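# Pack razor parts into case and close lid

## Task

Seat the razor handle, the razor head and the blade packet each in its own place inside the razor case, then push the lid down until it is completely closed and stays closed; at the end the case must lie flat on the table, with neither gripper touching the case or any of the parts.

## Robot and tools

Robot: two arms, left_arm (on the +y side of the table; the name does not refer to an image side) and right_arm. Each has six joints, always listed in this order: waist, shoulder, elbow, wrist pitch, wrist yaw, wrist roll. Stated ranges in rad: waist -2.618 to 3.054, shoulder 0.000 to 3.142, elbow 0.000 to 3.142, wrist pitch -1.571 to 1.571, wrist yaw -1.571 to 1.571, wrist roll -2.094 to 2.094. The true ends may differ by up to 0.059 rad. Each arm also has a parallel gripper whose fingers point along its own +z axis and close along its y axis. The drives are cheap, with backlash and weaker wrists.

Scene frame: metres, origin at table-top height halfway between the two nominal arm bases, +x out over the table, +y toward left_arm, +z up. end_effector_position is the spot between the finger pads, about 1 cm short of the tips; end_effector_quat_wxyz is its orientation. Printed hand positions can be off, more so at long reach. A BASES line, if present, gives calibrated base positions.

Row format (used by both motion tools): 14 numbers, each in [-1, 1]. Numbers 1-6 are left_arm joint offsets, 7 is left_arm opening, 8-13 are right_arm joint offsets, 14 is right_arm opening. Always send all 14, even if one arm stays still. Joint numbers are scaled offsets, not angles: 1.0 equals 1.202 rad for the waist, 1.258 shoulder, 1.238 elbow, 2.073 wrist pitch, 2.022 for wrist yaw and wrist roll. They are added to the Joint targets shown in the latest result. Sending 0 for all six joints of an arm re-commands its current targets. The opening is absolute, not an offset: +1 fully open, -1 closed. To leave a gripper unchanged, repeat its present command (a 0 means half open, not 'no change').

execute_actions(actions, cameras): actions is a list of actions; each action is a list of up to 15 rows, one per 1/30 s step; if shorter, its final row repeats until 15 steps are used. All rows of an action count from the Joint targets at the beginning of that action, not from the previous row, and each new action starts from the updated targets, so repeating an offset keeps moving further. An action asking any joint to go more than 0.059 rad beyond its stated range is rejected for both arms; a malformed action or a failing first action rejects the whole call. An empty actions list just reports state and images. cameras: list of names (cam_left_wrist, cam_right_wrist); omitted, null or ["all"] gives both, [] gives none; an unknown name invalidates the call.

move(target, speed, blend, opening_speed, blocking, cameras): target is one 14-number row, or up to 15 rows differing only in joint offsets; every row is an offset from the same current Joint targets. All joints move together, so grippers follow curves; nothing avoids obstacles or the other arm. speed: rad/s for the joint with the longest way to go, 0.01 to 2, default 0.5, one number or one per target. blend: rad by which corners between listed targets are rounded, default 0. opening_speed: rate of the gripper command on the -1..+1 scale per second, at least 0.2; without it the opening is sent at once. Paths shorter than 0.5 s are slowed; those over 10 s stop short. blocking=false returns after about 0.5 s while motion continues; then only wait or stop are accepted until the move is reported finished. The 'move:' line reports done, off_target (at rest but some joint more than 0.035 rad off), moving, held or fault, plus limits=held if steps were withheld, and for lagging arms the worst joint and its error. Neither done nor off_target tells you about contact.

wait(seconds): 0 to 10; lets the scene run with last commands held, ends early if a running move finishes. stop(): brakes a running move; needs braking distance. zoom_image(camera, region): camera cam_left_wrist or cam_right_wrist, region [x0, y0, x1, y1] in pixels of that camera's latest image (origin top-left, max 504 by 504). finished_scene(scene): ends the scene irreversibly; pass the current scene number (2 here) only once the goal holds stably.

Motion limits: each control step keeps a joint's target within a lead of its measured angle (0.202 waist, 0.258 shoulder, 0.238 elbow, 0.573 wrist pitch, 0.522 wrist yaw and roll, rad), and targets that would put a gripper over 100 mm from where it is are scaled back. Large offsets therefore need several actions; tiny ones may not start. If an arm is pushed away or blocked, command its targets back past its measured positions to end the push.

Result lines: Joint positions and Joint velocities give per arm six joints (rad, rad/s) then finger-pad gap (m; 0.094 fully open). Joint targets is the base for your next offsets. Tool commands gives current gripper commands. Joint torques (N m, positive toward larger angle) include gravity and friction, have per-unit offsets, and joints 1-3 wrap at ±28. grip_measured is the finger opening on the command scale; on a hard part under full squeeze it reads up to about 0.064 below the part's width. grip_effort_nm is gripper motor effort (negative closing), not pad force. 'joint sent to its limit' means a joint reached its real end; 'joint command not followed' means the clearance check altered targets (it does not keep grippers apart). MOTOR HOT appears at 75 °C; at 90 °C an OVER-TEMPERATURE FAULT folds that arm away for the rest of the scene; at 100 °C it collapses. Holding loads, stretching out, or pushing at unreachable poses heats motors, even while you think.

Gripping: to grasp lightly, command slightly below the reading at first contact; about 0.11 below gives full force (about 50-62 N per pad). Release by commanding well above grip_measured.

Cameras: cam_left_wrist and cam_right_wrist, both 896x504, mounted on the wrists; their poses follow the arm joints and given calibration, with small errors, and images may lag during motion.

Avoid: dropping parts, releasing moving parts, fast impacts or slamming the lid, very hard pressing, collisions between the arms, and anything leaving the table. Parts may occasionally be tugged or nudged by outside disturbances. The simulation keeps running while you compose replies.

Each tool is called after ">>>" as a command line: name --argument value for each argument, lists and objects as JSON in quotes; but a table of rows of numbers goes row by row, as --pt "numbers of a row", without its own name.

## Session

>>> execute_actions --actions '[]'

Scene clock: 3800.17 s.
left_arm: end_effector_position=(+0.2466, +0.0279, +0.0294) grip_measured=-0.601 grip_effort_nm=0.071 end_effector_quat_wxyz=(+0.001, +0.914, +0.405, +0.006) | right_arm: end_effector_position=(+0.4169, -0.3705, +0.1786) grip_measured=+1.000 grip_effort_nm=-0.027 end_effector_quat_wxyz=(+0.567, -0.007, +0.823, -0.006)
Joint names: [waist, shoulder, elbow, wrist pitch, wrist yaw, wrist roll]
Joint positions: left_arm=[-0.721 1.869 1.05 -0.745 -0.01 1.603 0.019] | right_arm=[-0.015 1.135 0.513 0.258 0.005 -0.017 0.094]
Joint velocities: left_arm=[0.017 -0.012 -0.002 -0.081 -0.051 0.022 0.001] | right_arm=[0.012 -0.002 -0.002 -0.022 0.007 -0.007 0]
Joint torques (N m): left_arm=[0.34 -8.35 4.44 0.44 0 0.11] | right_arm=[-0.29 -4.62 9.88 1.5 -0.01 0.05]
Motor temperatures (°C): left_arm=[25 32 30 26 24 24 24] | right_arm=[24 25 30 38 23 24 25]
Heat: left arm: 32 °C; right arm: 38 °C.
Joint targets: left_arm=[-0.715 1.877 1.035 -0.726 0.000 1.616] | right_arm=[-0.012 1.109 0.556 0.202 0.011 -0.014]
Tool commands: left_gripper/opening=-0.6 right_gripper/opening=+1.0
camera_calibration:
cam_left_wrist: T_world_to_cam=[[-0.717424, 0.69649, 0.014319, 0.158106], [0.625301, 0.634762, 0.453955, -0.150502], [0.307086, 0.334632, -0.89091, 0.0326589], [0, 0, 0, 1]] pos_world=[0.197509, -0.0255151, 0.0951532]
cam_right_wrist: T_world_to_cam=[[0.0108807, -0.999924, 0.00578957, -0.374873], [-0.717945, -0.0118422, -0.695999, 0.458709], [0.696015, 0.00341633, -0.718019, -0.0697435], [0, 0, 0, 1]] pos_world=[0.381949, -0.369174, 0.271354]

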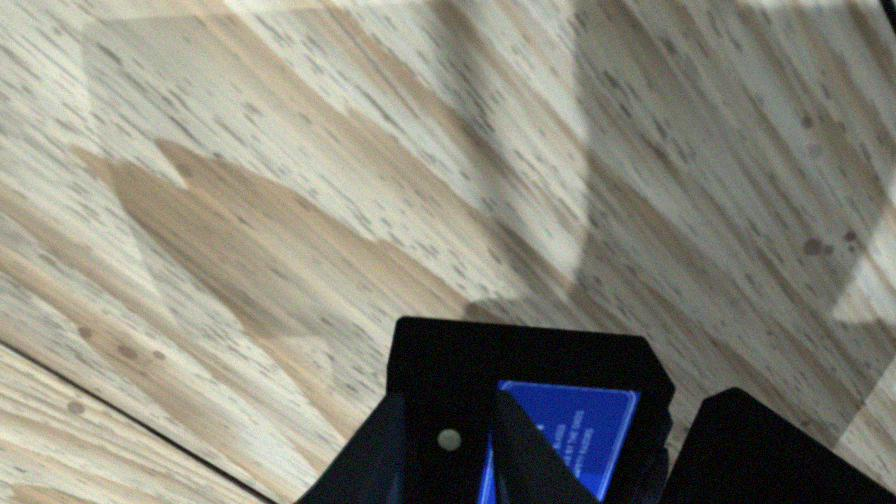

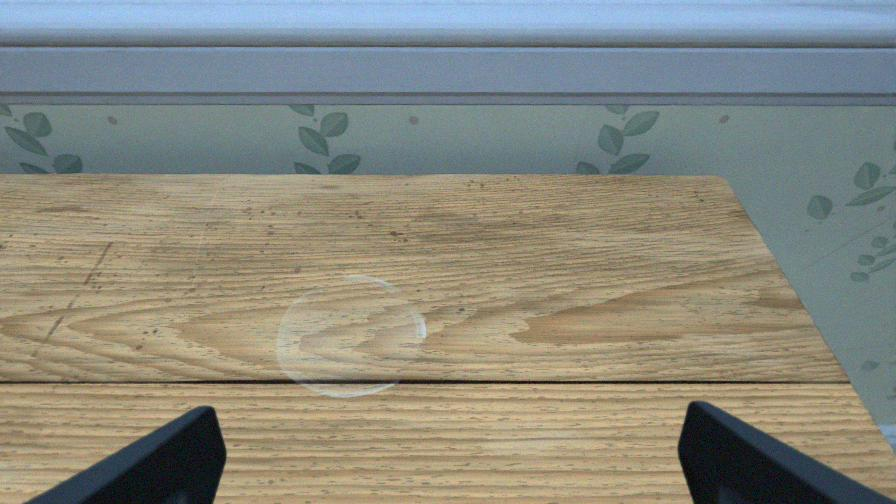

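>>> zoom_image --camera "cam_left_wrist" --region '[392, 300, 896, 504]'

Scaled by 1.000.

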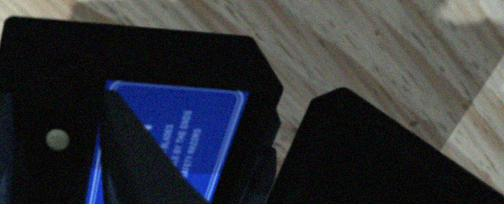

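>>> move --pt "0 -0.086 0.072 -0.095 0 0 -0.6 0 0 0 0 0 0 1" --pt "0 -0.172 0.144 -0.19 0 0 -0.6 0 0 0 0 0 0 1" --blend 0.05

>>> zoom_image --camera "cam_left_wrist" --region '[392, 0, 896, 504]'

Scene clock: 3826.70 s.
left_arm: end_effector_position=(+0.2269, +0.0447, +0.1116) grip_measured=-0.601 grip_effort_nm=0.066 end_effector_quat_wxyz=(-0.018, +0.914, +0.405, -0.003) | right_arm: end_effector_position=(+0.4169, -0.3705, +0.1786) grip_measured=+1.000 grip_effort_nm=-0.022 end_effector_quat_wxyz=(+0.567, -0.007, +0.823, -0.006)
Joint names: [waist, shoulder, elbow, wrist pitch, wrist yaw, wrist roll]
Joint positions: left_arm=[-0.721 1.683 1.178 -1.1 -0.01 1.603 0.019] | right_arm=[-0.015 1.135 0.513 0.258 0.005 -0.017 0.094]
Joint velocities: left_arm=[0.002 -0.007 0.007 -0.022 0.037 -0.007 0] | right_arm=[0.002 0.012 -0.017 0.066 0.007 -0.051 0]
Joint torques (N m): left_arm=[0.35 -9.62 9.07 -0.09 0.03 0.1] | right_arm=[-0.27 -4.57 9.89 1.49 -0.01 0.06]
Motor temperatures (°C): left_arm=[25 31 29 26 24 24 24] | right_arm=[24 25 30 37 23 24 25]
Heat: left arm: 31 °C; right arm: 37 °C.
Joint targets: left_arm=[-0.715 1.661 1.214 -1.120 0.000 1.616] | right_arm=[-0.012 1.109 0.556 0.202 0.011 -0.014]
move: off_target (right_arm); right_arm: the wrist pitch is farthest, 0.056 rad from its target
camera_calibration:
cam_left_wrist: T_world_to_cam=[[-0.716321, 0.695551, 0.0556197, 0.126291], [0.639572, 0.622614, 0.450888, -0.18849], [0.278986, 0.358553, -0.890846, 0.111618], [0, 0, 0, 1]] pos_world=[0.179878, -0.0105058, 0.177398]
cam_right_wrist: T_world_to_cam=[[0.0108807, -0.999924, 0.00578957, -0.374873], [-0.717945, -0.0118422, -0.695999, 0.458709], [0.696015, 0.00341633, -0.718019, -0.0697435], [0, 0, 0, 1]] pos_world=[0.381949, -0.369174, 0.271354]

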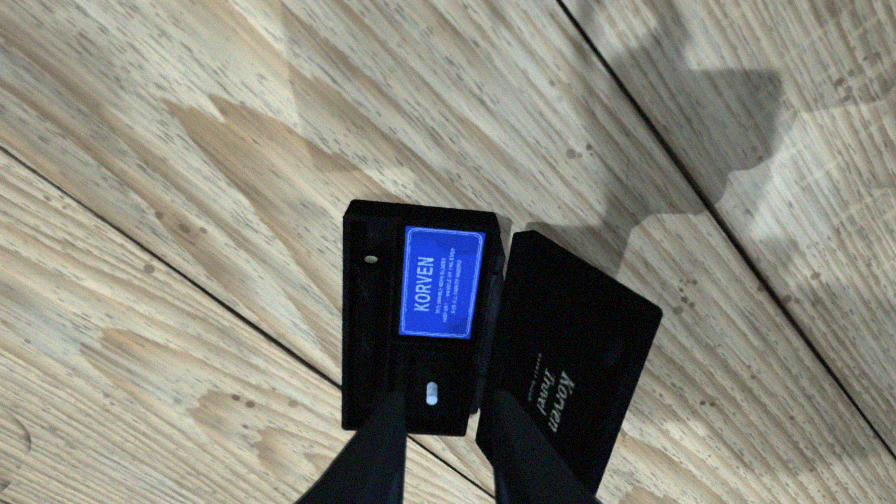

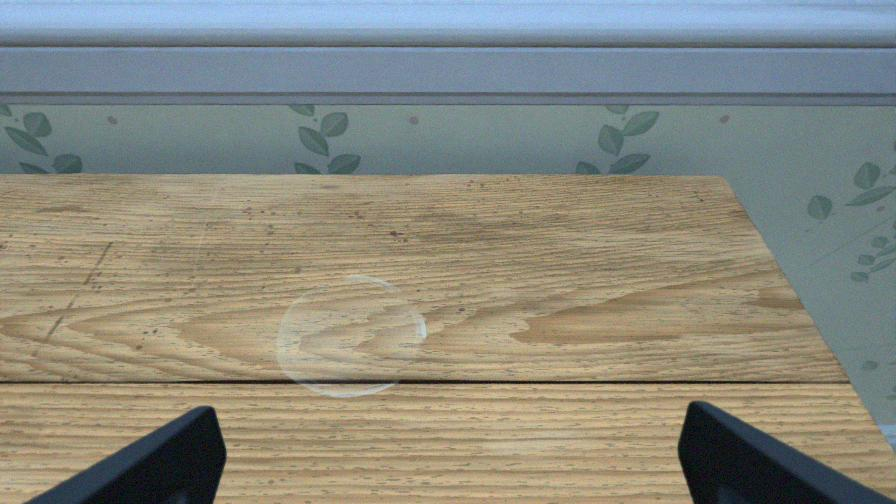

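Scaled by 1.000.

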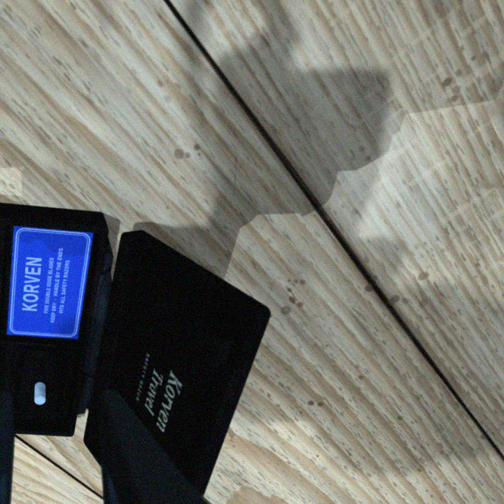

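>>> zoom_image --camera "cam_left_wrist" --region '[330, 190, 530, 440]'

>>> move --target '[0,-0.172,0.144,-0.19,0,0,-0.6,0,0,0,0,0,0,1]' --cameras '["cam_left_wrist"]'

Scaled by 2.016 from the camera's 896x504 image, which has a finer 1280x720 frame.

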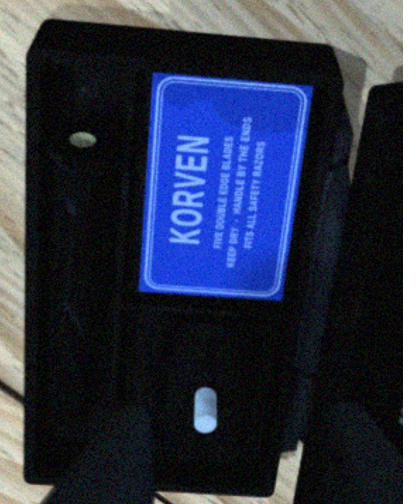

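Scene clock: 3833.73 s.
left_arm: end_effector_position=(+0.1884, +0.0775, +0.2117) grip_measured=-0.601 grip_effort_nm=0.056 end_effector_quat_wxyz=(-0.015, +0.914, +0.405, -0.002) | right_arm: end_effector_position=(+0.4169, -0.3705, +0.1786) grip_measured=+1.000 grip_effort_nm=-0.022 end_effector_quat_wxyz=(+0.567, -0.007, +0.823, -0.006)
Joint names: [waist, shoulder, elbow, wrist pitch, wrist yaw, wrist roll]
Joint positions: left_arm=[-0.721 1.461 1.356 -1.495 -0.01 1.603 0.019] | right_arm=[-0.015 1.135 0.513 0.258 0.005 -0.017 0.094]
Joint velocities: left_arm=[-0.002 -0.007 0.002 -0.066 -0.022 -0.022 0.001] | right_arm=[0.007 -0.007 0.012 0.007 0.022 -0.051 0]
Joint torques (N m): left_arm=[0.28 -6.84 9.11 -0.05 -0.03 0.11] | right_arm=[-0.23 -4.59 9.87 1.48 -0.02 0.05]
Motor temperatures (°C): left_arm=[25 31 30 26 24 24 24] | right_arm=[24 25 30 36 23 24 25]
Heat: left arm: 31 °C; right arm: 36 °C.
Joint targets: left_arm=[-0.715 1.444 1.392 -1.514 0.000 1.616] | right_arm=[-0.012 1.109 0.556 0.202 0.011 -0.014]
move: off_target (left_arm, right_arm); left_arm: the elbow is farthest, 0.036 rad from its target; right_arm: the wrist pitch is farthest, 0.056 rad from its target
camera_calibration:
cam_left_wrist: T_world_to_cam=[[-0.716566, 0.69576, 0.0495054, 0.0715864], [0.637464, 0.624409, 0.451391, -0.229256], [0.283148, 0.355009, -0.890952, 0.199308], [0, 0, 0, 1]] pos_world=[0.141005, 0.0225863, 0.277514]
Images, in order (width x height): cam_left_wrist 896x504.

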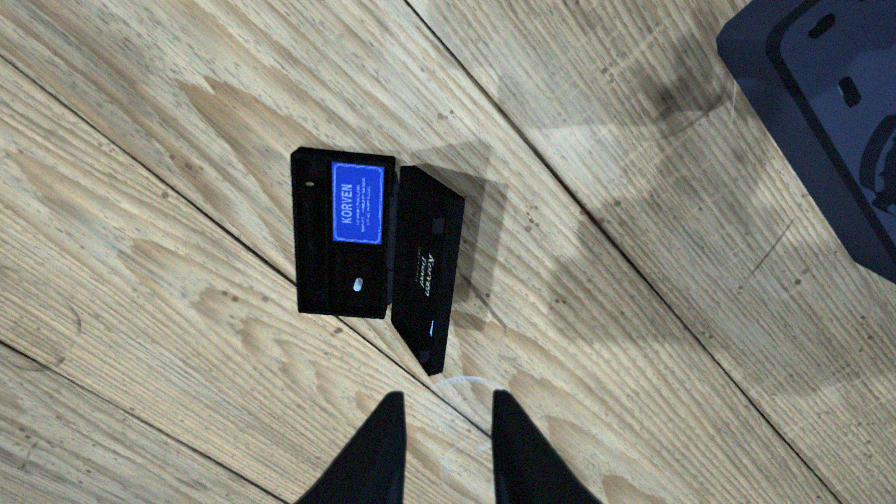

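>>> zoom_image --camera "cam_left_wrist" --region '[270, 130, 490, 390]'

>>> zoom_image --camera "cam_left_wrist" --region '[700, 0, 896, 280]'

Scaled by 1.938 from the camera's 896x504 image, which has a finer 1280x720 frame.

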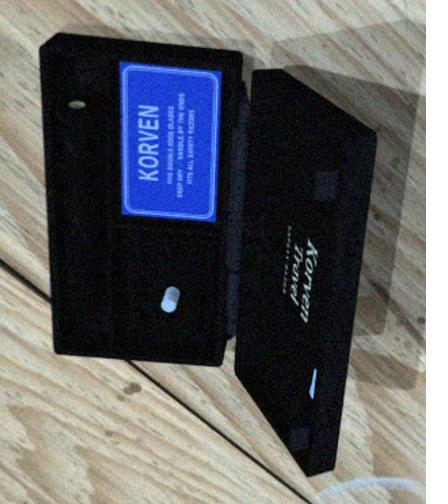

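Scaled by 1.800 from the camera's 896x504 image, which has a finer 1280x720 frame.

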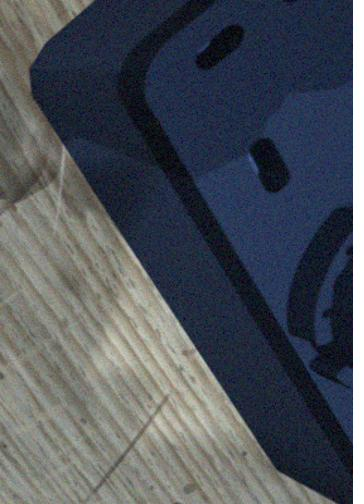

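>>> move --target '[0.75,-0.2,0,0.35,0,0,-0.6,0,0,0,-0.3,0,0,1]' --speed 0.9

>>> move --target '[0.5,0,0,0,0,0,-0.6,0.5,-0.15,0,-0.05,0,0,1]' --speed 0.9

Scene clock: 3850.77 s.
left_arm: end_effector_position=(+0.3517, +0.3017, +0.3459) grip_measured=-0.601 grip_effort_nm=0.066 end_effector_quat_wxyz=(+0.255, +0.587, +0.691, +0.338) | right_arm: end_effector_position=(+0.3196, -0.3709, +0.0585) grip_measured=+1.000 grip_effort_nm=-0.027 end_effector_quat_wxyz=(+0.283, -0.009, +0.959, -0.004)
Joint names: [waist, shoulder, elbow, wrist pitch, wrist yaw, wrist roll]
Joint positions: left_arm=[0.19 1.211 1.356 -0.843 -0.011 1.619 0.019] | right_arm=[-0.015 1.135 0.513 -0.374 0.005 -0.017 0.094]
Joint velocities: left_arm=[0.007 -0.012 0.002 0.022 0.066 0.066 0.001] | right_arm=[-0.022 -0.012 -0.012 -0.081 -0.051 -0.037 0]
Joint torques (N m): left_arm=[0.03 -5.49 9.89 2.54 -0.01 0.07] | right_arm=[-0.28 -4.03 9.32 0.98 0 0.06]
Motor temperatures (°C): left_arm=[25 30 31 26 24 24 24] | right_arm=[24 25 30 36 23 24 25]
Heat: left arm: 31 °C; right arm: 36 °C.
Joint targets: left_arm=[0.186 1.193 1.392 -0.789 0.000 1.616] | right_arm=[-0.012 1.109 0.556 -0.420 0.011 -0.014]
move: off_target (left_arm, right_arm); left_arm: the wrist pitch is farthest, 0.054 rad from its target; right_arm: the wrist pitch is farthest, 0.046 rad from its target
camera_calibration:
cam_left_wrist: T_world_to_cam=[[-0.659153, -0.0538413, -0.750079, 0.508557], [-0.470582, 0.807541, 0.355571, -0.166307], [0.586575, 0.587349, -0.55763, -0.0990445], [0, 0, 0, 1]] pos_world=[0.315053, 0.219855, 0.385362]
cam_right_wrist: T_world_to_cam=[[0.0129649, -0.999916, 0.000585087, -0.373864], [-0.99043, -0.0129223, -0.137408, 0.359309], [0.137404, 0.00120199, -0.990514, 0.105428], [0, 0, 0, 1]] pos_world=[0.346231, -0.369316, 0.154019]

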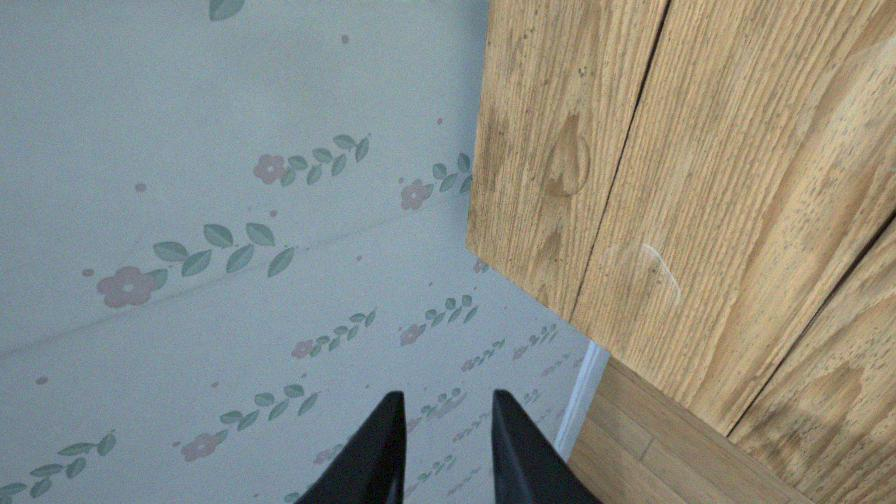

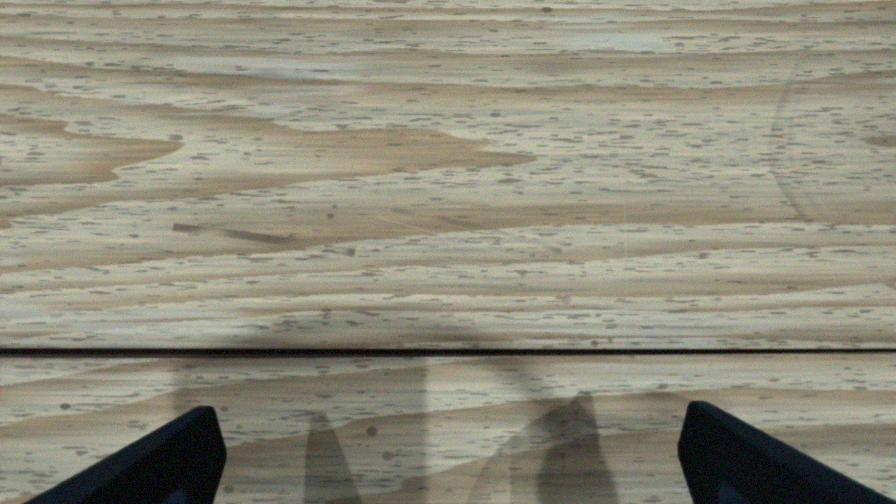

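Scene clock: 3852.13 s.
left_arm: end_effector_position=(+0.2494, +0.4832, +0.3465) grip_measured=-0.601 grip_effort_nm=0.056 end_effector_quat_wxyz=(+0.144, +0.355, +0.833, +0.399) | right_arm: end_effector_position=(+0.2604, -0.2198, +0.0925) grip_measured=+1.000 grip_effort_nm=-0.027 end_effector_quat_wxyz=(+0.314, -0.296, +0.898, +0.091)
Joint names: [waist, shoulder, elbow, wrist pitch, wrist yaw, wrist roll]
Joint positions: left_arm=[0.793 1.211 1.356 -0.84 -0.01 1.619 0.019] | right_arm=[0.589 0.944 0.513 -0.474 0.005 -0.029 0.094]
Joint velocities: left_arm=[0.007 -0.027 -0.007 0.007 0.007 -0.037 0.001] | right_arm=[-0.012 0.002 0.012 0.037 0.022 -0.007 0]
Joint torques (N m): left_arm=[0.02 -5.46 9.92 2.49 -0.03 0.04] | right_arm=[0.57 -2.52 9.74 1.07 -0.02 0.05]
Motor temperatures (°C): left_arm=[25 30 31 26 24 24 24] | right_arm=[24 25 30 36 23 24 25]
Heat: left arm: 31 °C; right arm: 36 °C.
Joint targets: left_arm=[0.787 1.193 1.392 -0.789 0.000 1.616] | right_arm=[0.589 0.920 0.556 -0.523 0.011 -0.014]
move: off_target (left_arm, right_arm); left_arm: the wrist pitch is farthest, 0.051 rad from its target; right_arm: the wrist pitch is farthest, 0.050 rad from its target
camera_calibration:
cam_left_wrist: T_world_to_cam=[[-0.510796, -0.416327, -0.752169, 0.590184], [-0.846034, 0.39882, 0.353792, -0.0695166], [0.152687, 0.817077, -0.555943, -0.148681], [0, 0, 0, 1]] pos_world=[0.265352, 0.394917, 0.385855]
cam_right_wrist: T_world_to_cam=[[0.586619, -0.809813, 0.0089965, -0.330443], [-0.78737, -0.572891, -0.227692, 0.139706], [0.189542, 0.126485, -0.973692, 0.159463], [0, 0, 0, 1]] pos_world=[0.27362, -0.207731, 0.19005]

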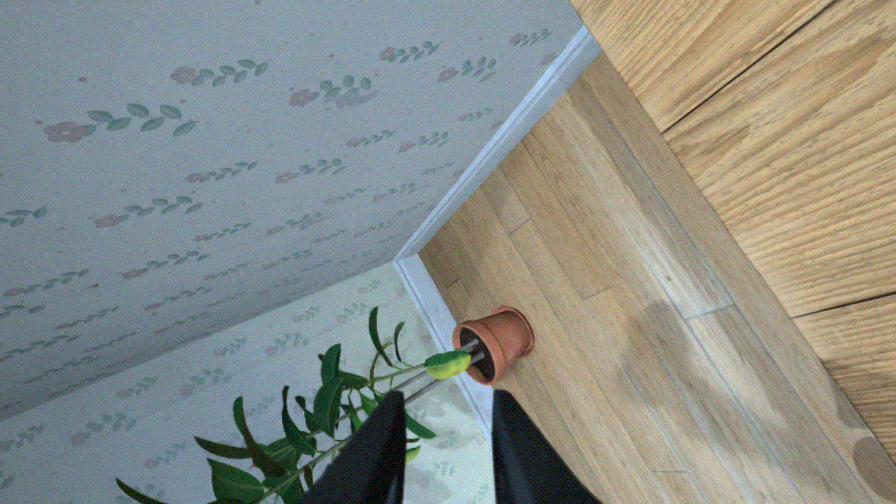

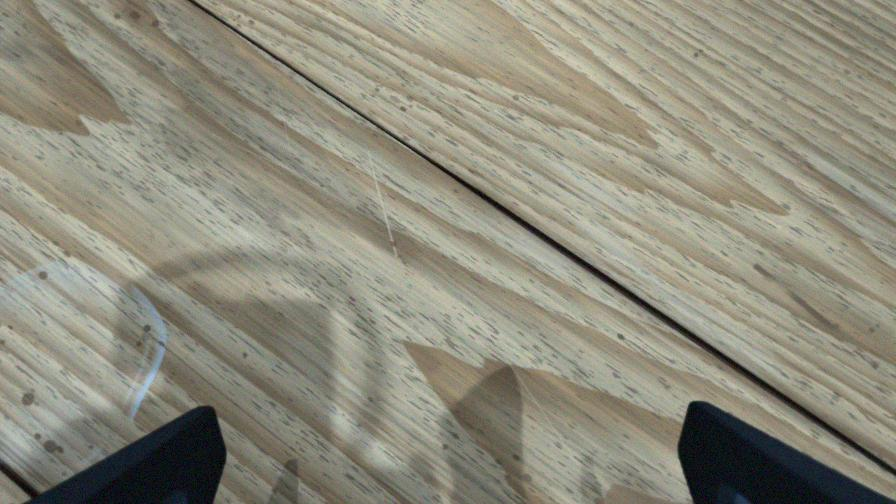

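>>> move --target '[-0.2,0.1,0,-0.35,0,0,-0.6,-1.0,-0.1,0,0.2,0,0,1]' --speed 0.9

>>> move --target '[-0.7,0,0,0,0,0,-0.6,0.5,-0.1,0,0.1,0,0,1]' --speed 0.9

Scene clock: 3859.40 s.
left_arm: end_effector_position=(+0.1987, +0.3510, +0.2419) grip_measured=-0.601 grip_effort_nm=0.051 end_effector_quat_wxyz=(+0.024, +0.501, +0.863, +0.057) | right_arm: end_effector_position=(+0.2980, -0.5450, +0.1789) grip_measured=+1.000 grip_effort_nm=-0.037 end_effector_quat_wxyz=(+0.486, +0.246, +0.824, -0.155)
Joint names: [waist, shoulder, elbow, wrist pitch, wrist yaw, wrist roll]
Joint positions: left_arm=[0.551 1.318 1.356 -1.485 -0.01 1.619 0.019] | right_arm=[-0.613 0.816 0.513 -0.198 0.005 -0.017 0.094]
Joint velocities: left_arm=[-0.002 -0.002 -0.012 -0.051 0.022 -0.007 0] | right_arm=[-0.002 0.022 -0.017 -0.022 -0.066 0.007 0]
Joint torques (N m): left_arm=[-0.51 -4.07 9.35 0.25 0 0.04] | right_arm=[-0.46 -1.99 10.13 2.81 -0.01 0.06]
Motor temperatures (°C): left_arm=[25 30 32 27 24 24 24] | right_arm=[24 25 30 36 23 24 25]
Heat: left arm: 32 °C; right arm: 36 °C.
Joint targets: left_arm=[0.547 1.319 1.392 -1.514 0.000 1.616] | right_arm=[-0.613 0.794 0.556 -0.109 0.011 -0.014]
move: off_target (left_arm, right_arm); left_arm: the elbow is farthest, 0.036 rad from its target; right_arm: the wrist pitch is farthest, 0.089 rad from its target
camera_calibration:
cam_left_wrist: T_world_to_cam=[[-0.880667, -0.462731, -0.101519, 0.362952], [-0.453941, 0.762964, 0.460243, -0.254156], [-0.135513, 0.451405, -0.881969, 0.173339], [0, 0, 0, 1]] pos_world=[0.227758, 0.283615, 0.3067]
cam_right_wrist: T_world_to_cam=[[-0.553566, -0.832791, 0.00479431, -0.288576], [-0.672872, 0.443859, -0.591805, 0.587804], [0.490722, -0.330829, -0.806067, -0.091351], [0, 0, 0, 1]] pos_world=[0.280599, -0.531447, 0.275614]

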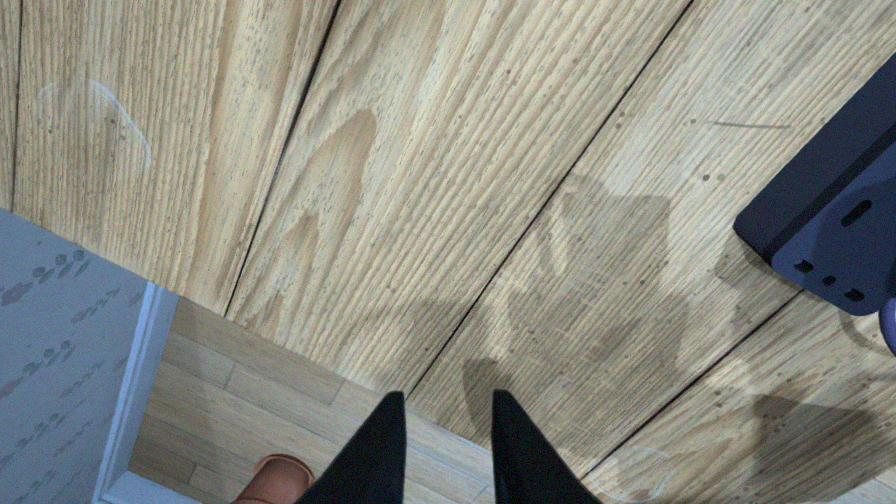

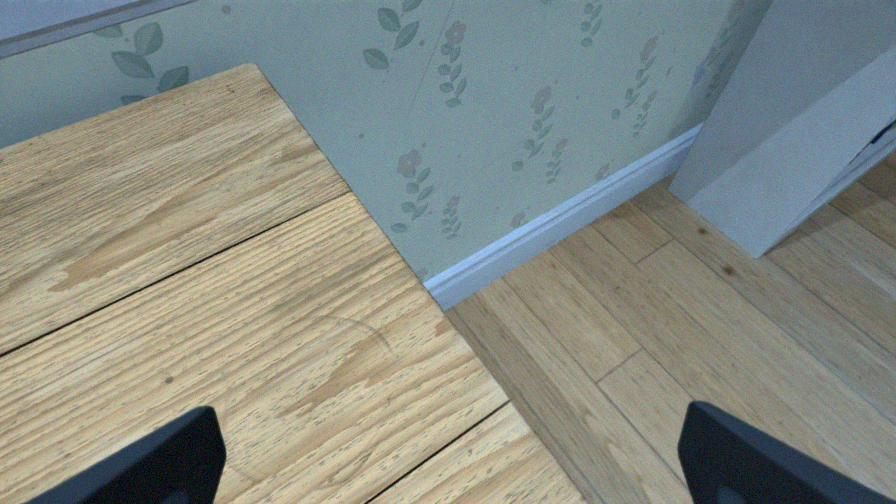

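Scene clock: 3860.90 s.
left_arm: end_effector_position=(+0.2270, +0.1665, +0.2418) grip_measured=-0.601 grip_effort_nm=0.056 end_effector_quat_wxyz=(+0.045, +0.812, +0.580, +0.042) | right_arm: end_effector_position=(+0.3547, -0.3698, +0.2644) grip_measured=+1.000 grip_effort_nm=-0.037 end_effector_quat_wxyz=(+0.645, -0.012, +0.764, -0.009)
Joint names: [waist, shoulder, elbow, wrist pitch, wrist yaw, wrist roll]
Joint positions: left_arm=[-0.297 1.318 1.356 -1.487 -0.01 1.619 0.019] | right_arm=[-0.012 0.687 0.513 0.006 0.005 -0.028 0.094]
Joint velocities: left_arm=[-0.012 -0.007 0.007 -0.051 -0.022 0.022 -0.001] | right_arm=[0.002 0.002 -0.002 0.007 0.007 -0.037 0]
Joint torques (N m): left_arm=[-0.2 -3.95 9.18 0.21 -0.01 0.05] | right_arm=[0.5 -1.05 10.21 3.02 -0.01 0.06]
Motor temperatures (°C): left_arm=[25 30 32 27 24 24 24] | right_arm=[24 25 30 37 23 24 25]
Heat: left arm: 32 °C; right arm: 37 °C.
Joint targets: left_arm=[-0.295 1.319 1.392 -1.514 0.000 1.616] | right_arm=[-0.012 0.668 0.556 0.099 0.011 -0.014]
move: off_target (left_arm, right_arm); left_arm: the elbow is farthest, 0.036 rad from its target; right_arm: the wrist pitch is farthest, 0.092 rad from its target
camera_calibration:
cam_left_wrist: T_world_to_cam=[[-0.929622, 0.354689, -0.0999982, 0.177194], [0.272841, 0.84485, 0.460202, -0.279134], [0.247712, 0.400531, -0.882164, 0.181932], [0, 0, 0, 1]] pos_world=[0.195816, 0.100108, 0.306671]
cam_right_wrist: T_world_to_cam=[[0.0144791, -0.99974, 0.0176132, -0.378314], [-0.56828, -0.0227213, -0.822522, 0.450129], [0.822708, 0.00190016, -0.568461, -0.0498825], [0, 0, 0, 1]] pos_world=[0.302315, -0.367894, 0.348548]

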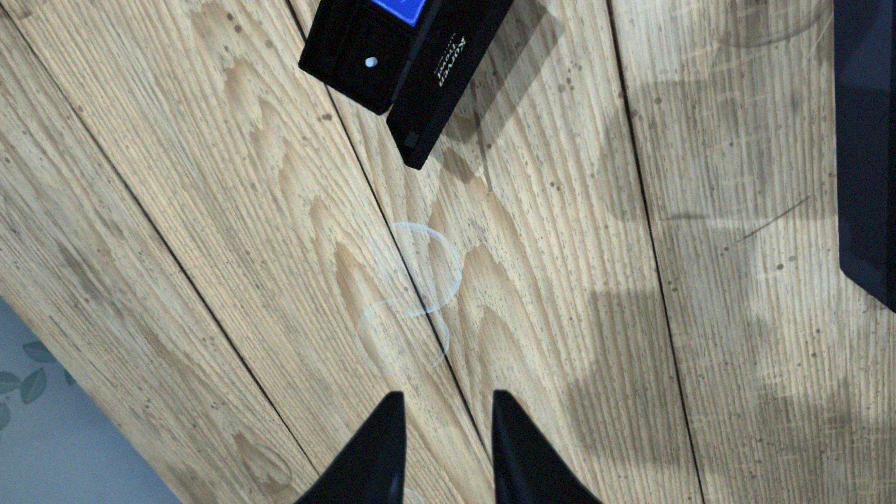

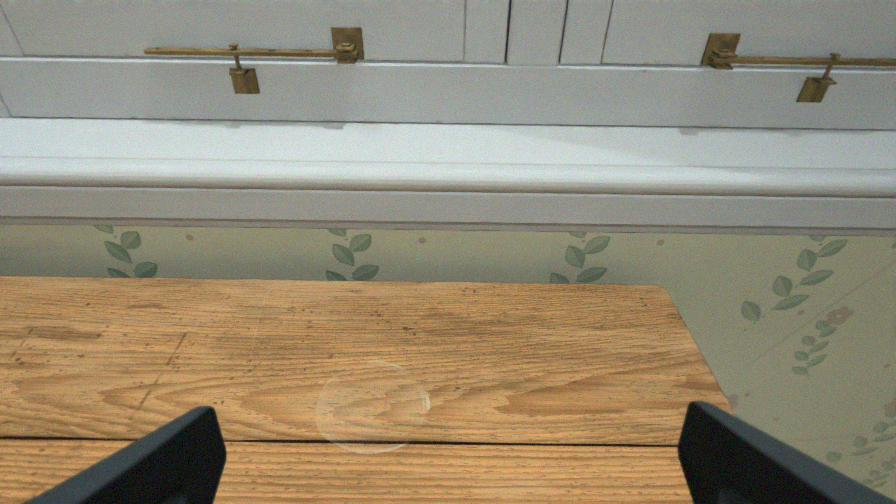

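>>> move --pt "-0.35 0.05 0 0 0 0 -0.6 0 0 0 0 0 0 1" --pt "-0.35 0.254 -0.129 0.171 0 0 -0.6 0 0 0 0 0 0 1" --cameras '["cam_left_wrist"]'

>>> zoom_image --camera "cam_left_wrist" --region '[200, 100, 600, 450]'

Scene clock: 3872.67 s.
left_arm: end_effector_position=(+0.2291, +0.0434, +0.1397) grip_measured=-0.601 grip_effort_nm=0.051 end_effector_quat_wxyz=(-0.003, +0.917, +0.399, +0.004) | right_arm: end_effector_position=(+0.3547, -0.3698, +0.2644) grip_measured=+1.000 grip_effort_nm=-0.042 end_effector_quat_wxyz=(+0.645, -0.012, +0.764, -0.009)
Joint names: [waist, shoulder, elbow, wrist pitch, wrist yaw, wrist roll]
Joint positions: left_arm=[-0.719 1.64 1.246 -1.179 -0.01 1.618 0.019] | right_arm=[-0.012 0.687 0.513 0.006 0.005 -0.028 0.094]
Joint velocities: left_arm=[0.017 0.017 0.012 -0.022 -0.037 -0.037 -0.001] | right_arm=[0.002 0.012 0.017 0.051 -0.066 -0.037 0]
Joint torques (N m): left_arm=[0.01 -7.71 5.16 0.46 -0.01 0.05] | right_arm=[0.54 -1.06 10.25 2.97 -0.01 0.04]
Motor temperatures (°C): left_arm=[25 30 32 27 24 24 24] | right_arm=[24 24 30 40 23 24 25]
Heat: left arm: 32 °C; right arm: 40 °C.
Joint targets: left_arm=[-0.715 1.638 1.232 -1.160 0.000 1.616] | right_arm=[-0.012 0.668 0.556 0.099 0.011 -0.014]
move: off_target (right_arm); right_arm: the wrist pitch is farthest, 0.093 rad from its target
camera_calibration:
cam_left_wrist: T_world_to_cam=[[-0.707606, 0.706211, 0.0236491, 0.129186], [0.637206, 0.623285, 0.453303, -0.20159], [0.305387, 0.335829, -0.891043, 0.131478], [0, 0, 0, 1]] pos_world=[0.179716, -0.00973876, 0.205479]
Images, in order (width x height): cam_left_wrist 896x504.

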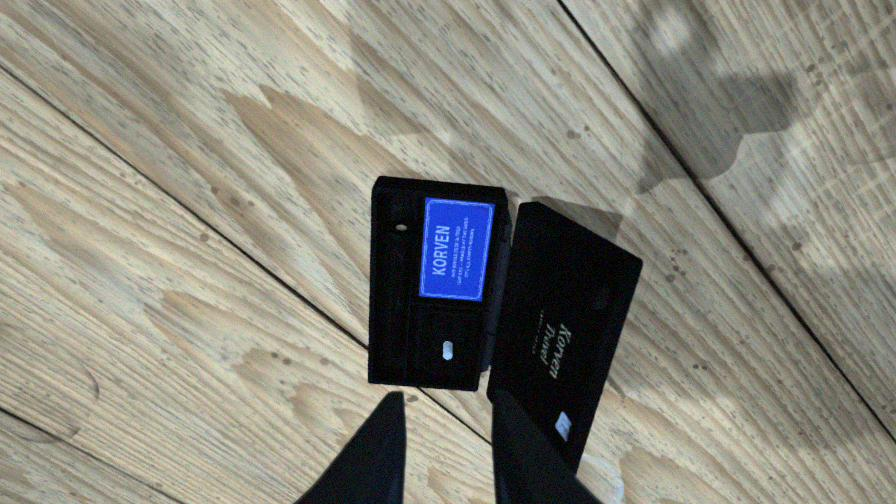

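Scaled by 1.260 from the camera's 896x504 image, which has a finer 1280x720 frame.

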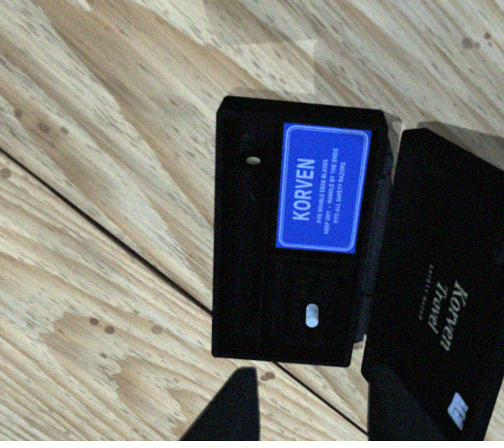

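>>> zoom_image --camera "cam_left_wrist" --region '[360, 170, 460, 290]'

>>> zoom_image --camera "cam_left_wrist" --region '[360, 280, 510, 400]'

>>> zoom_image --camera "cam_left_wrist" --region '[480, 190, 660, 480]'

Scaled by 4.200 from the camera's 896x504 image, which has a finer 1280x720 frame.

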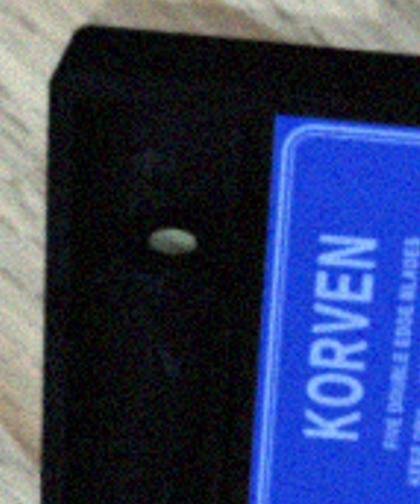

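Scaled by 3.360 from the camera's 896x504 image, which has a finer 1280x720 frame.

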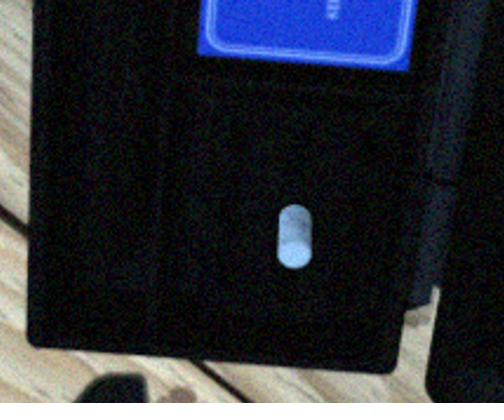

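Scaled by 1.738 from the camera's 896x504 image, which has a finer 1280x720 frame.

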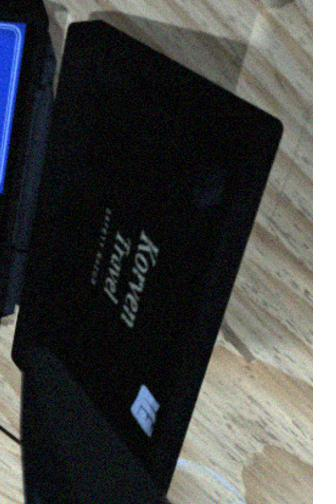

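>>> move --target '[1.2,-0.1,0,0,0,0,-0.6,0,0,0,0,0,0,1]' --cameras '[]' --speed 0.9

>>> move --target '[0,0,0,0,0,0,-0.6,1.02,0.15,0,-0.03,0,0,1]' --speed 0.8 --cameras '["cam_right_wrist"]'

every number of target must lie in its column's range; nothing of the call was run
Scene clock: 3897.47 s.
left_arm: end_effector_position=(+0.2294, +0.0431, +0.1397) grip_measured=-0.601 grip_effort_nm=0.056 end_effector_quat_wxyz=(-0.002, +0.917, +0.399, +0.004) | right_arm: end_effector_position=(+0.3547, -0.3698, +0.2644) grip_measured=+1.000 grip_effort_nm=-0.042 end_effector_quat_wxyz=(+0.645, -0.012, +0.764, -0.009)
Joint names: [waist, shoulder, elbow, wrist pitch, wrist yaw, wrist roll]
Joint positions: left_arm=[-0.719 1.64 1.246 -1.177 -0.01 1.618 0.019] | right_arm=[-0.012 0.687 0.513 0.006 0.005 -0.028 0.094]
Joint velocities: left_arm=[0.037 -0.002 0.007 -0.022 0.007 0.066 -0.001] | right_arm=[0.002 -0.012 0.002 0.066 -0.022 -0.007 0]
Joint torques (N m): left_arm=[-0.17 -7.68 5.11 0.45 0.01 0.06] | right_arm=[0.53 -1.06 10.25 2.97 -0.02 0.06]
Motor temperatures (°C): left_arm=[25 31 30 26 24 24 24] | right_arm=[24 24 31 43 23 24 25]
Heat: left arm: 31 °C; right arm: 43 °C.
Joint targets: left_arm=[-0.715 1.638 1.232 -1.160 0.000 1.616] | right_arm=[-0.012 0.668 0.556 0.099 0.011 -0.014]
Tool commands: left_gripper/opening=-0.6 right_gripper/opening=+1.0

every number of target must lie in its column's range; nothing of the call was run

>>> move --target '[1.0,-0.15,0,0,0,0,-0.6,0,0,0,0,0,0,1]' --cameras '[]' --speed 0.9

>>> move --target '[0,0,0,0,0,0,-0.6,0.97,0.15,0,-0.03,0,0,1]' --speed 0.8 --cameras '["cam_right_wrist"]'

Scene clock: 3905.33 s.
left_arm: end_effector_position=(+0.2594, +0.3707, +0.1839) grip_measured=-0.601 grip_effort_nm=0.051 end_effector_quat_wxyz=(+0.037, +0.524, +0.848, +0.077) | right_arm: end_effector_position=(+0.3547, -0.3698, +0.2644) grip_measured=+1.000 grip_effort_nm=-0.046 end_effector_quat_wxyz=(+0.645, -0.012, +0.764, -0.009)
Joint names: [waist, shoulder, elbow, wrist pitch, wrist yaw, wrist roll]
Joint positions: left_arm=[0.496 1.476 1.246 -1.171 -0.01 1.619 0.019] | right_arm=[-0.012 0.687 0.513 0.006 0.005 -0.028 0.094]
Joint velocities: left_arm=[0.012 0.002 -0.007 -0.007 -0.022 -0.051 -0.001] | right_arm=[-0.007 0.012 -0.007 -0.066 0.051 -0.007 0]
Joint torques (N m): left_arm=[-0.21 -8.38 5.46 0.77 0 0.07] | right_arm=[0.53 -1.05 10.21 2.96 -0.01 0.05]
Motor temperatures (°C): left_arm=[25 31 29 26 24 24 24] | right_arm=[24 24 31 44 23 24 25]
Heat: left arm: 31 °C; right arm: 44 °C.
Joint targets: left_arm=[0.487 1.449 1.232 -1.160 0.000 1.616] | right_arm=[-0.012 0.668 0.556 0.099 0.011 -0.014]
move: off_target (right_arm); right_arm: the wrist pitch is farthest, 0.093 rad from its target
No camera images: "cameras" was empty.

Scene clock: 3907.23 s.
left_arm: end_effector_position=(+0.2594, +0.3707, +0.1839) grip_measured=-0.601 grip_effort_nm=0.051 end_effector_quat_wxyz=(+0.037, +0.524, +0.848, +0.077) | right_arm: end_effector_position=(+0.1707, -0.0648, +0.2116) grip_measured=+1.000 grip_effort_nm=-0.046 end_effector_quat_wxyz=(+0.486, -0.460, +0.675, +0.311)
Joint names: [waist, shoulder, elbow, wrist pitch, wrist yaw, wrist roll]
Joint positions: left_arm=[0.496 1.476 1.246 -1.171 -0.01 1.619 0.019] | right_arm=[1.156 0.862 0.513 0.008 0.006 -0.026 0.094]
Joint velocities: left_arm=[0.002 -0.007 -0.012 -0.037 -0.007 0.022 -0.001] | right_arm=[0.002 0.012 0.007 -0.066 -0.007 -0.022 0]
Joint torques (N m): left_arm=[-0.28 -8.46 5.39 0.75 -0.01 0.06] | right_arm=[0.47 -0.95 10.21 2.29 -0.02 0.05]
Motor temperatures (°C): left_arm=[25 31 29 26 24 24 24] | right_arm=[24 24 31 44 23 24 25]
Heat: left arm: 31 °C; right arm: 44 °C.
Joint targets: left_arm=[0.487 1.449 1.232 -1.160 0.000 1.616] | right_arm=[1.154 0.857 0.556 0.036 0.011 -0.014]
move: off_target (right_arm); right_arm: the elbow is farthest, 0.043 rad from its target
camera_calibration:
cam_right_wrist: T_world_to_cam=[[0.925566, -0.378283, 0.0151325, -0.184597], [-0.255576, -0.65382, -0.71218, 0.191469], [0.2793, 0.655302, -0.701834, 0.234278], [0, 0, 0, 1]] pos_world=[0.154358, -0.0981667, 0.303578]
Images, in order (width x height): cam_right_wrist 896x504.

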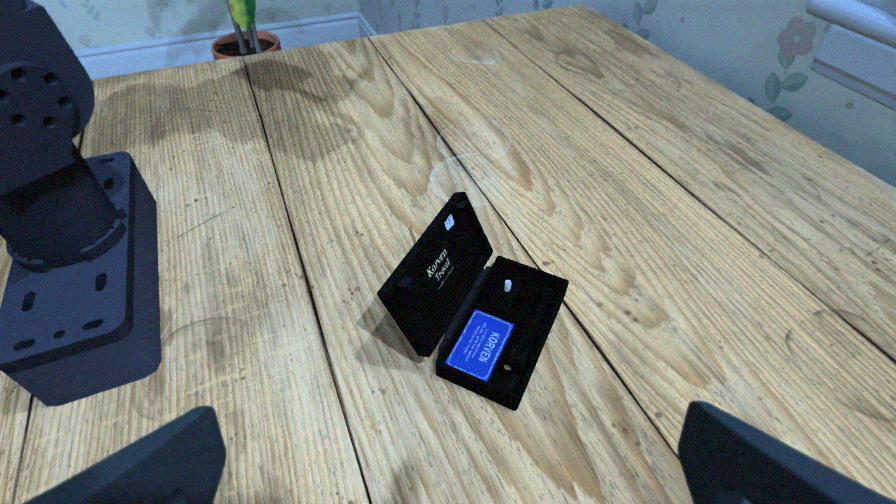

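>>> zoom_image --camera "cam_right_wrist" --region '[430, 250, 580, 415]'

Scaled by 3.055 from the camera's 896x504 image, which has a finer 1280x720 frame.

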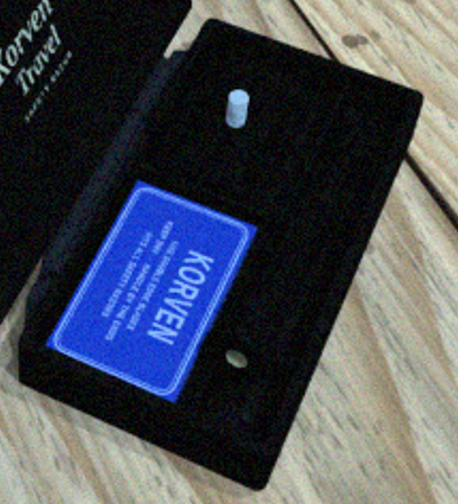

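>>> move --target '[-0.778,-0.163,-0.297,-0.014,0,-0.656,0.0,0,-0.28,0,-0.15,0,0,1]' --speed 0.7

Scene clock: 3993.50 s.
left_arm: end_effector_position=(+0.1847, +0.1480, +0.1296) grip_measured=-0.001 grip_effort_nm=0.061 end_effector_quat_wxyz=(+0.004, +0.361, +0.933, +0.005) | right_arm: end_effector_position=(+0.1490, -0.1160, +0.2590) grip_measured=+1.000 grip_effort_nm=-0.046 end_effector_quat_wxyz=(+0.529, -0.438, +0.643, +0.340)
Joint names: [waist, shoulder, elbow, wrist pitch, wrist yaw, wrist roll]
Joint positions: left_arm=[-0.451 1.27 0.881 -1.174 -0.01 0.303 0.047] | right_arm=[1.156 0.511 0.513 -0.214 0.005 -0.026 0.094]
Joint velocities: left_arm=[0.012 0.002 -0.002 -0.022 -0.007 0.007 -0.001] | right_arm=[0.007 -0.002 -0.002 -0.007 -0.007 -0.037 0]
Joint torques (N m): left_arm=[-0.31 -5.87 4.86 0.11 0.01 -0.05] | right_arm=[0.5 0.14 10.02 1.52 -0.02 0.05]
Motor temperatures (°C): left_arm=[25 30 29 26 24 24 24] | right_arm=[24 23 32 41 23 24 25]
Heat: left arm: 30 °C; right arm: 41 °C.
Joint targets: left_arm=[-0.449 1.244 0.864 -1.189 0.000 0.289] | right_arm=[1.154 0.505 0.556 -0.275 0.011 -0.014]
move: off_target (right_arm); right_arm: the wrist pitch is farthest, 0.061 rad from its target
camera_calibration:
cam_left_wrist: T_world_to_cam=[[-0.6978, -0.716233, 0.00928165, 0.234735], [-0.639778, 0.629035, 0.441587, 0.00257238], [-0.322117, 0.302201, -0.897171, 0.222625], [0, 0, 0, 1]] pos_world=[0.237155, 0.0992293, 0.196418]
cam_right_wrist: T_world_to_cam=[[0.925362, -0.378756, 0.0157653, -0.184761], [-0.217387, -0.564263, -0.796461, 0.212743], [0.31056, 0.733588, -0.604484, 0.28634], [0, 0, 0, 1]] pos_world=[0.128293, -0.159993, 0.345442]

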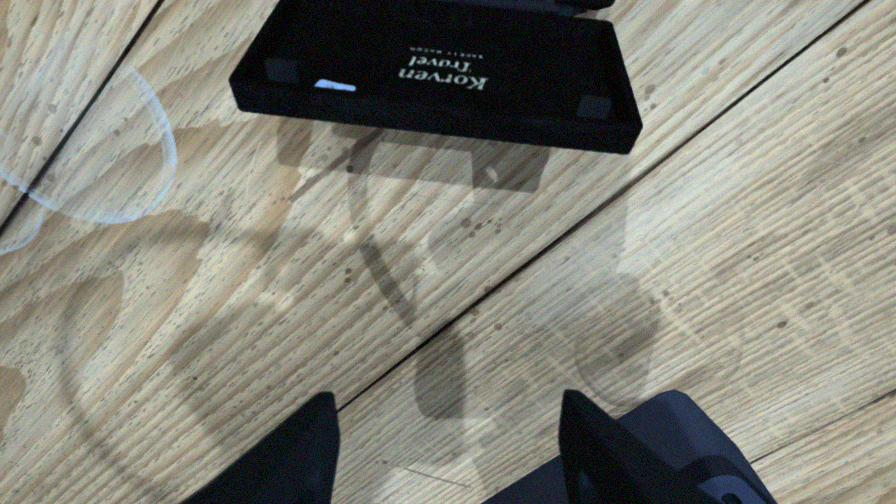

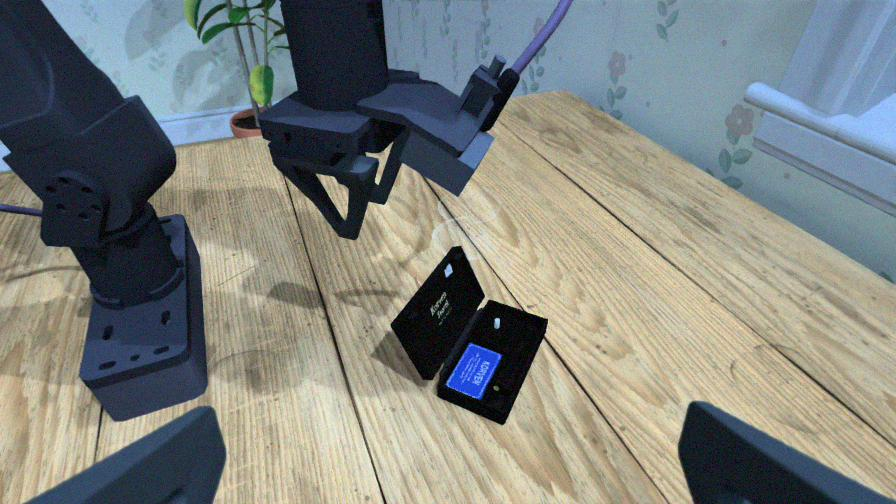

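>>> move --pt "0 0.075 -0.182 0.153 0 0 0 0 0 0 0 0 0 1" --pt "-0.039 0.169 -0.105 0.165 0 -0.023 0 0 0 0 0 0 0 1" --speed 0.4

Scene clock: 4021.10 s.
left_arm: end_effector_position=(+0.1832, +0.1402, +0.0529) grip_measured=-0.001 grip_effort_nm=0.061 end_effector_quat_wxyz=(-0.027, +0.357, +0.934, +0.008) | right_arm: end_effector_position=(+0.1490, -0.1160, +0.2590) grip_measured=+1.000 grip_effort_nm=-0.046 end_effector_quat_wxyz=(+0.529, -0.438, +0.643, +0.340)
Joint names: [waist, shoulder, elbow, wrist pitch, wrist yaw, wrist roll]
Joint positions: left_arm=[-0.491 1.456 0.698 -0.869 -0.01 0.256 0.047] | right_arm=[1.156 0.511 0.513 -0.214 0.005 -0.026 0.094]
Joint velocities: left_arm=[0.012 -0.002 -0.007 0.007 -0.007 0.037 0] | right_arm=[-0.002 -0.017 -0.007 -0.007 -0.051 0.007 0]
Joint torques (N m): left_arm=[-0.57 -4.82 8.57 0.37 -0.04 -0.04] | right_arm=[0.49 0.17 10.06 1.49 -0.03 0.06]
Motor temperatures (°C): left_arm=[25 29 29 26 24 24 24] | right_arm=[24 23 32 39 23 24 25]
Heat: left arm: 29 °C; right arm: 39 °C.
Joint targets: left_arm=[-0.495 1.457 0.734 -0.847 0.000 0.243] | right_arm=[1.154 0.505 0.556 -0.275 0.011 -0.014]
move: off_target (left_arm, right_arm); left_arm: the elbow is farthest, 0.036 rad from its target; right_arm: the wrist pitch is farthest, 0.061 rad from its target
camera_calibration:
cam_left_wrist: T_world_to_cam=[[-0.69126, -0.722087, 0.0273927, 0.227434], [-0.618538, 0.610879, 0.494204, 0.0363689], [-0.373592, 0.32468, -0.868914, 0.160441], [0, 0, 0, 1]] pos_world=[0.239651, 0.0899182, 0.115206]
cam_right_wrist: T_world_to_cam=[[0.925362, -0.378756, 0.0157653, -0.184761], [-0.217387, -0.564263, -0.796461, 0.212743], [0.31056, 0.733588, -0.604484, 0.28634], [0, 0, 0, 1]] pos_world=[0.128293, -0.159993, 0.345442]

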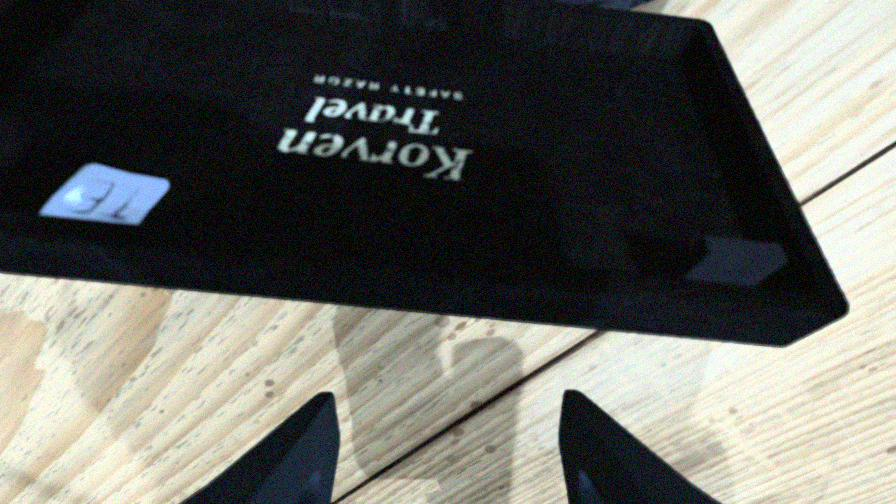

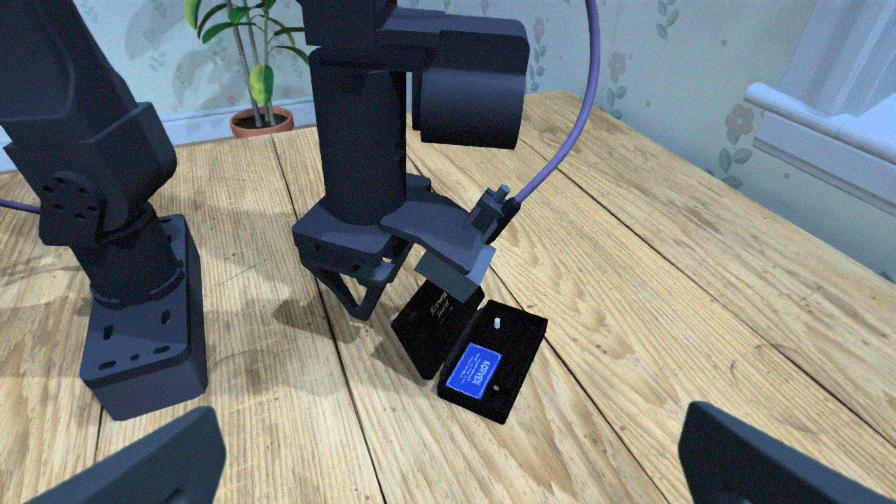

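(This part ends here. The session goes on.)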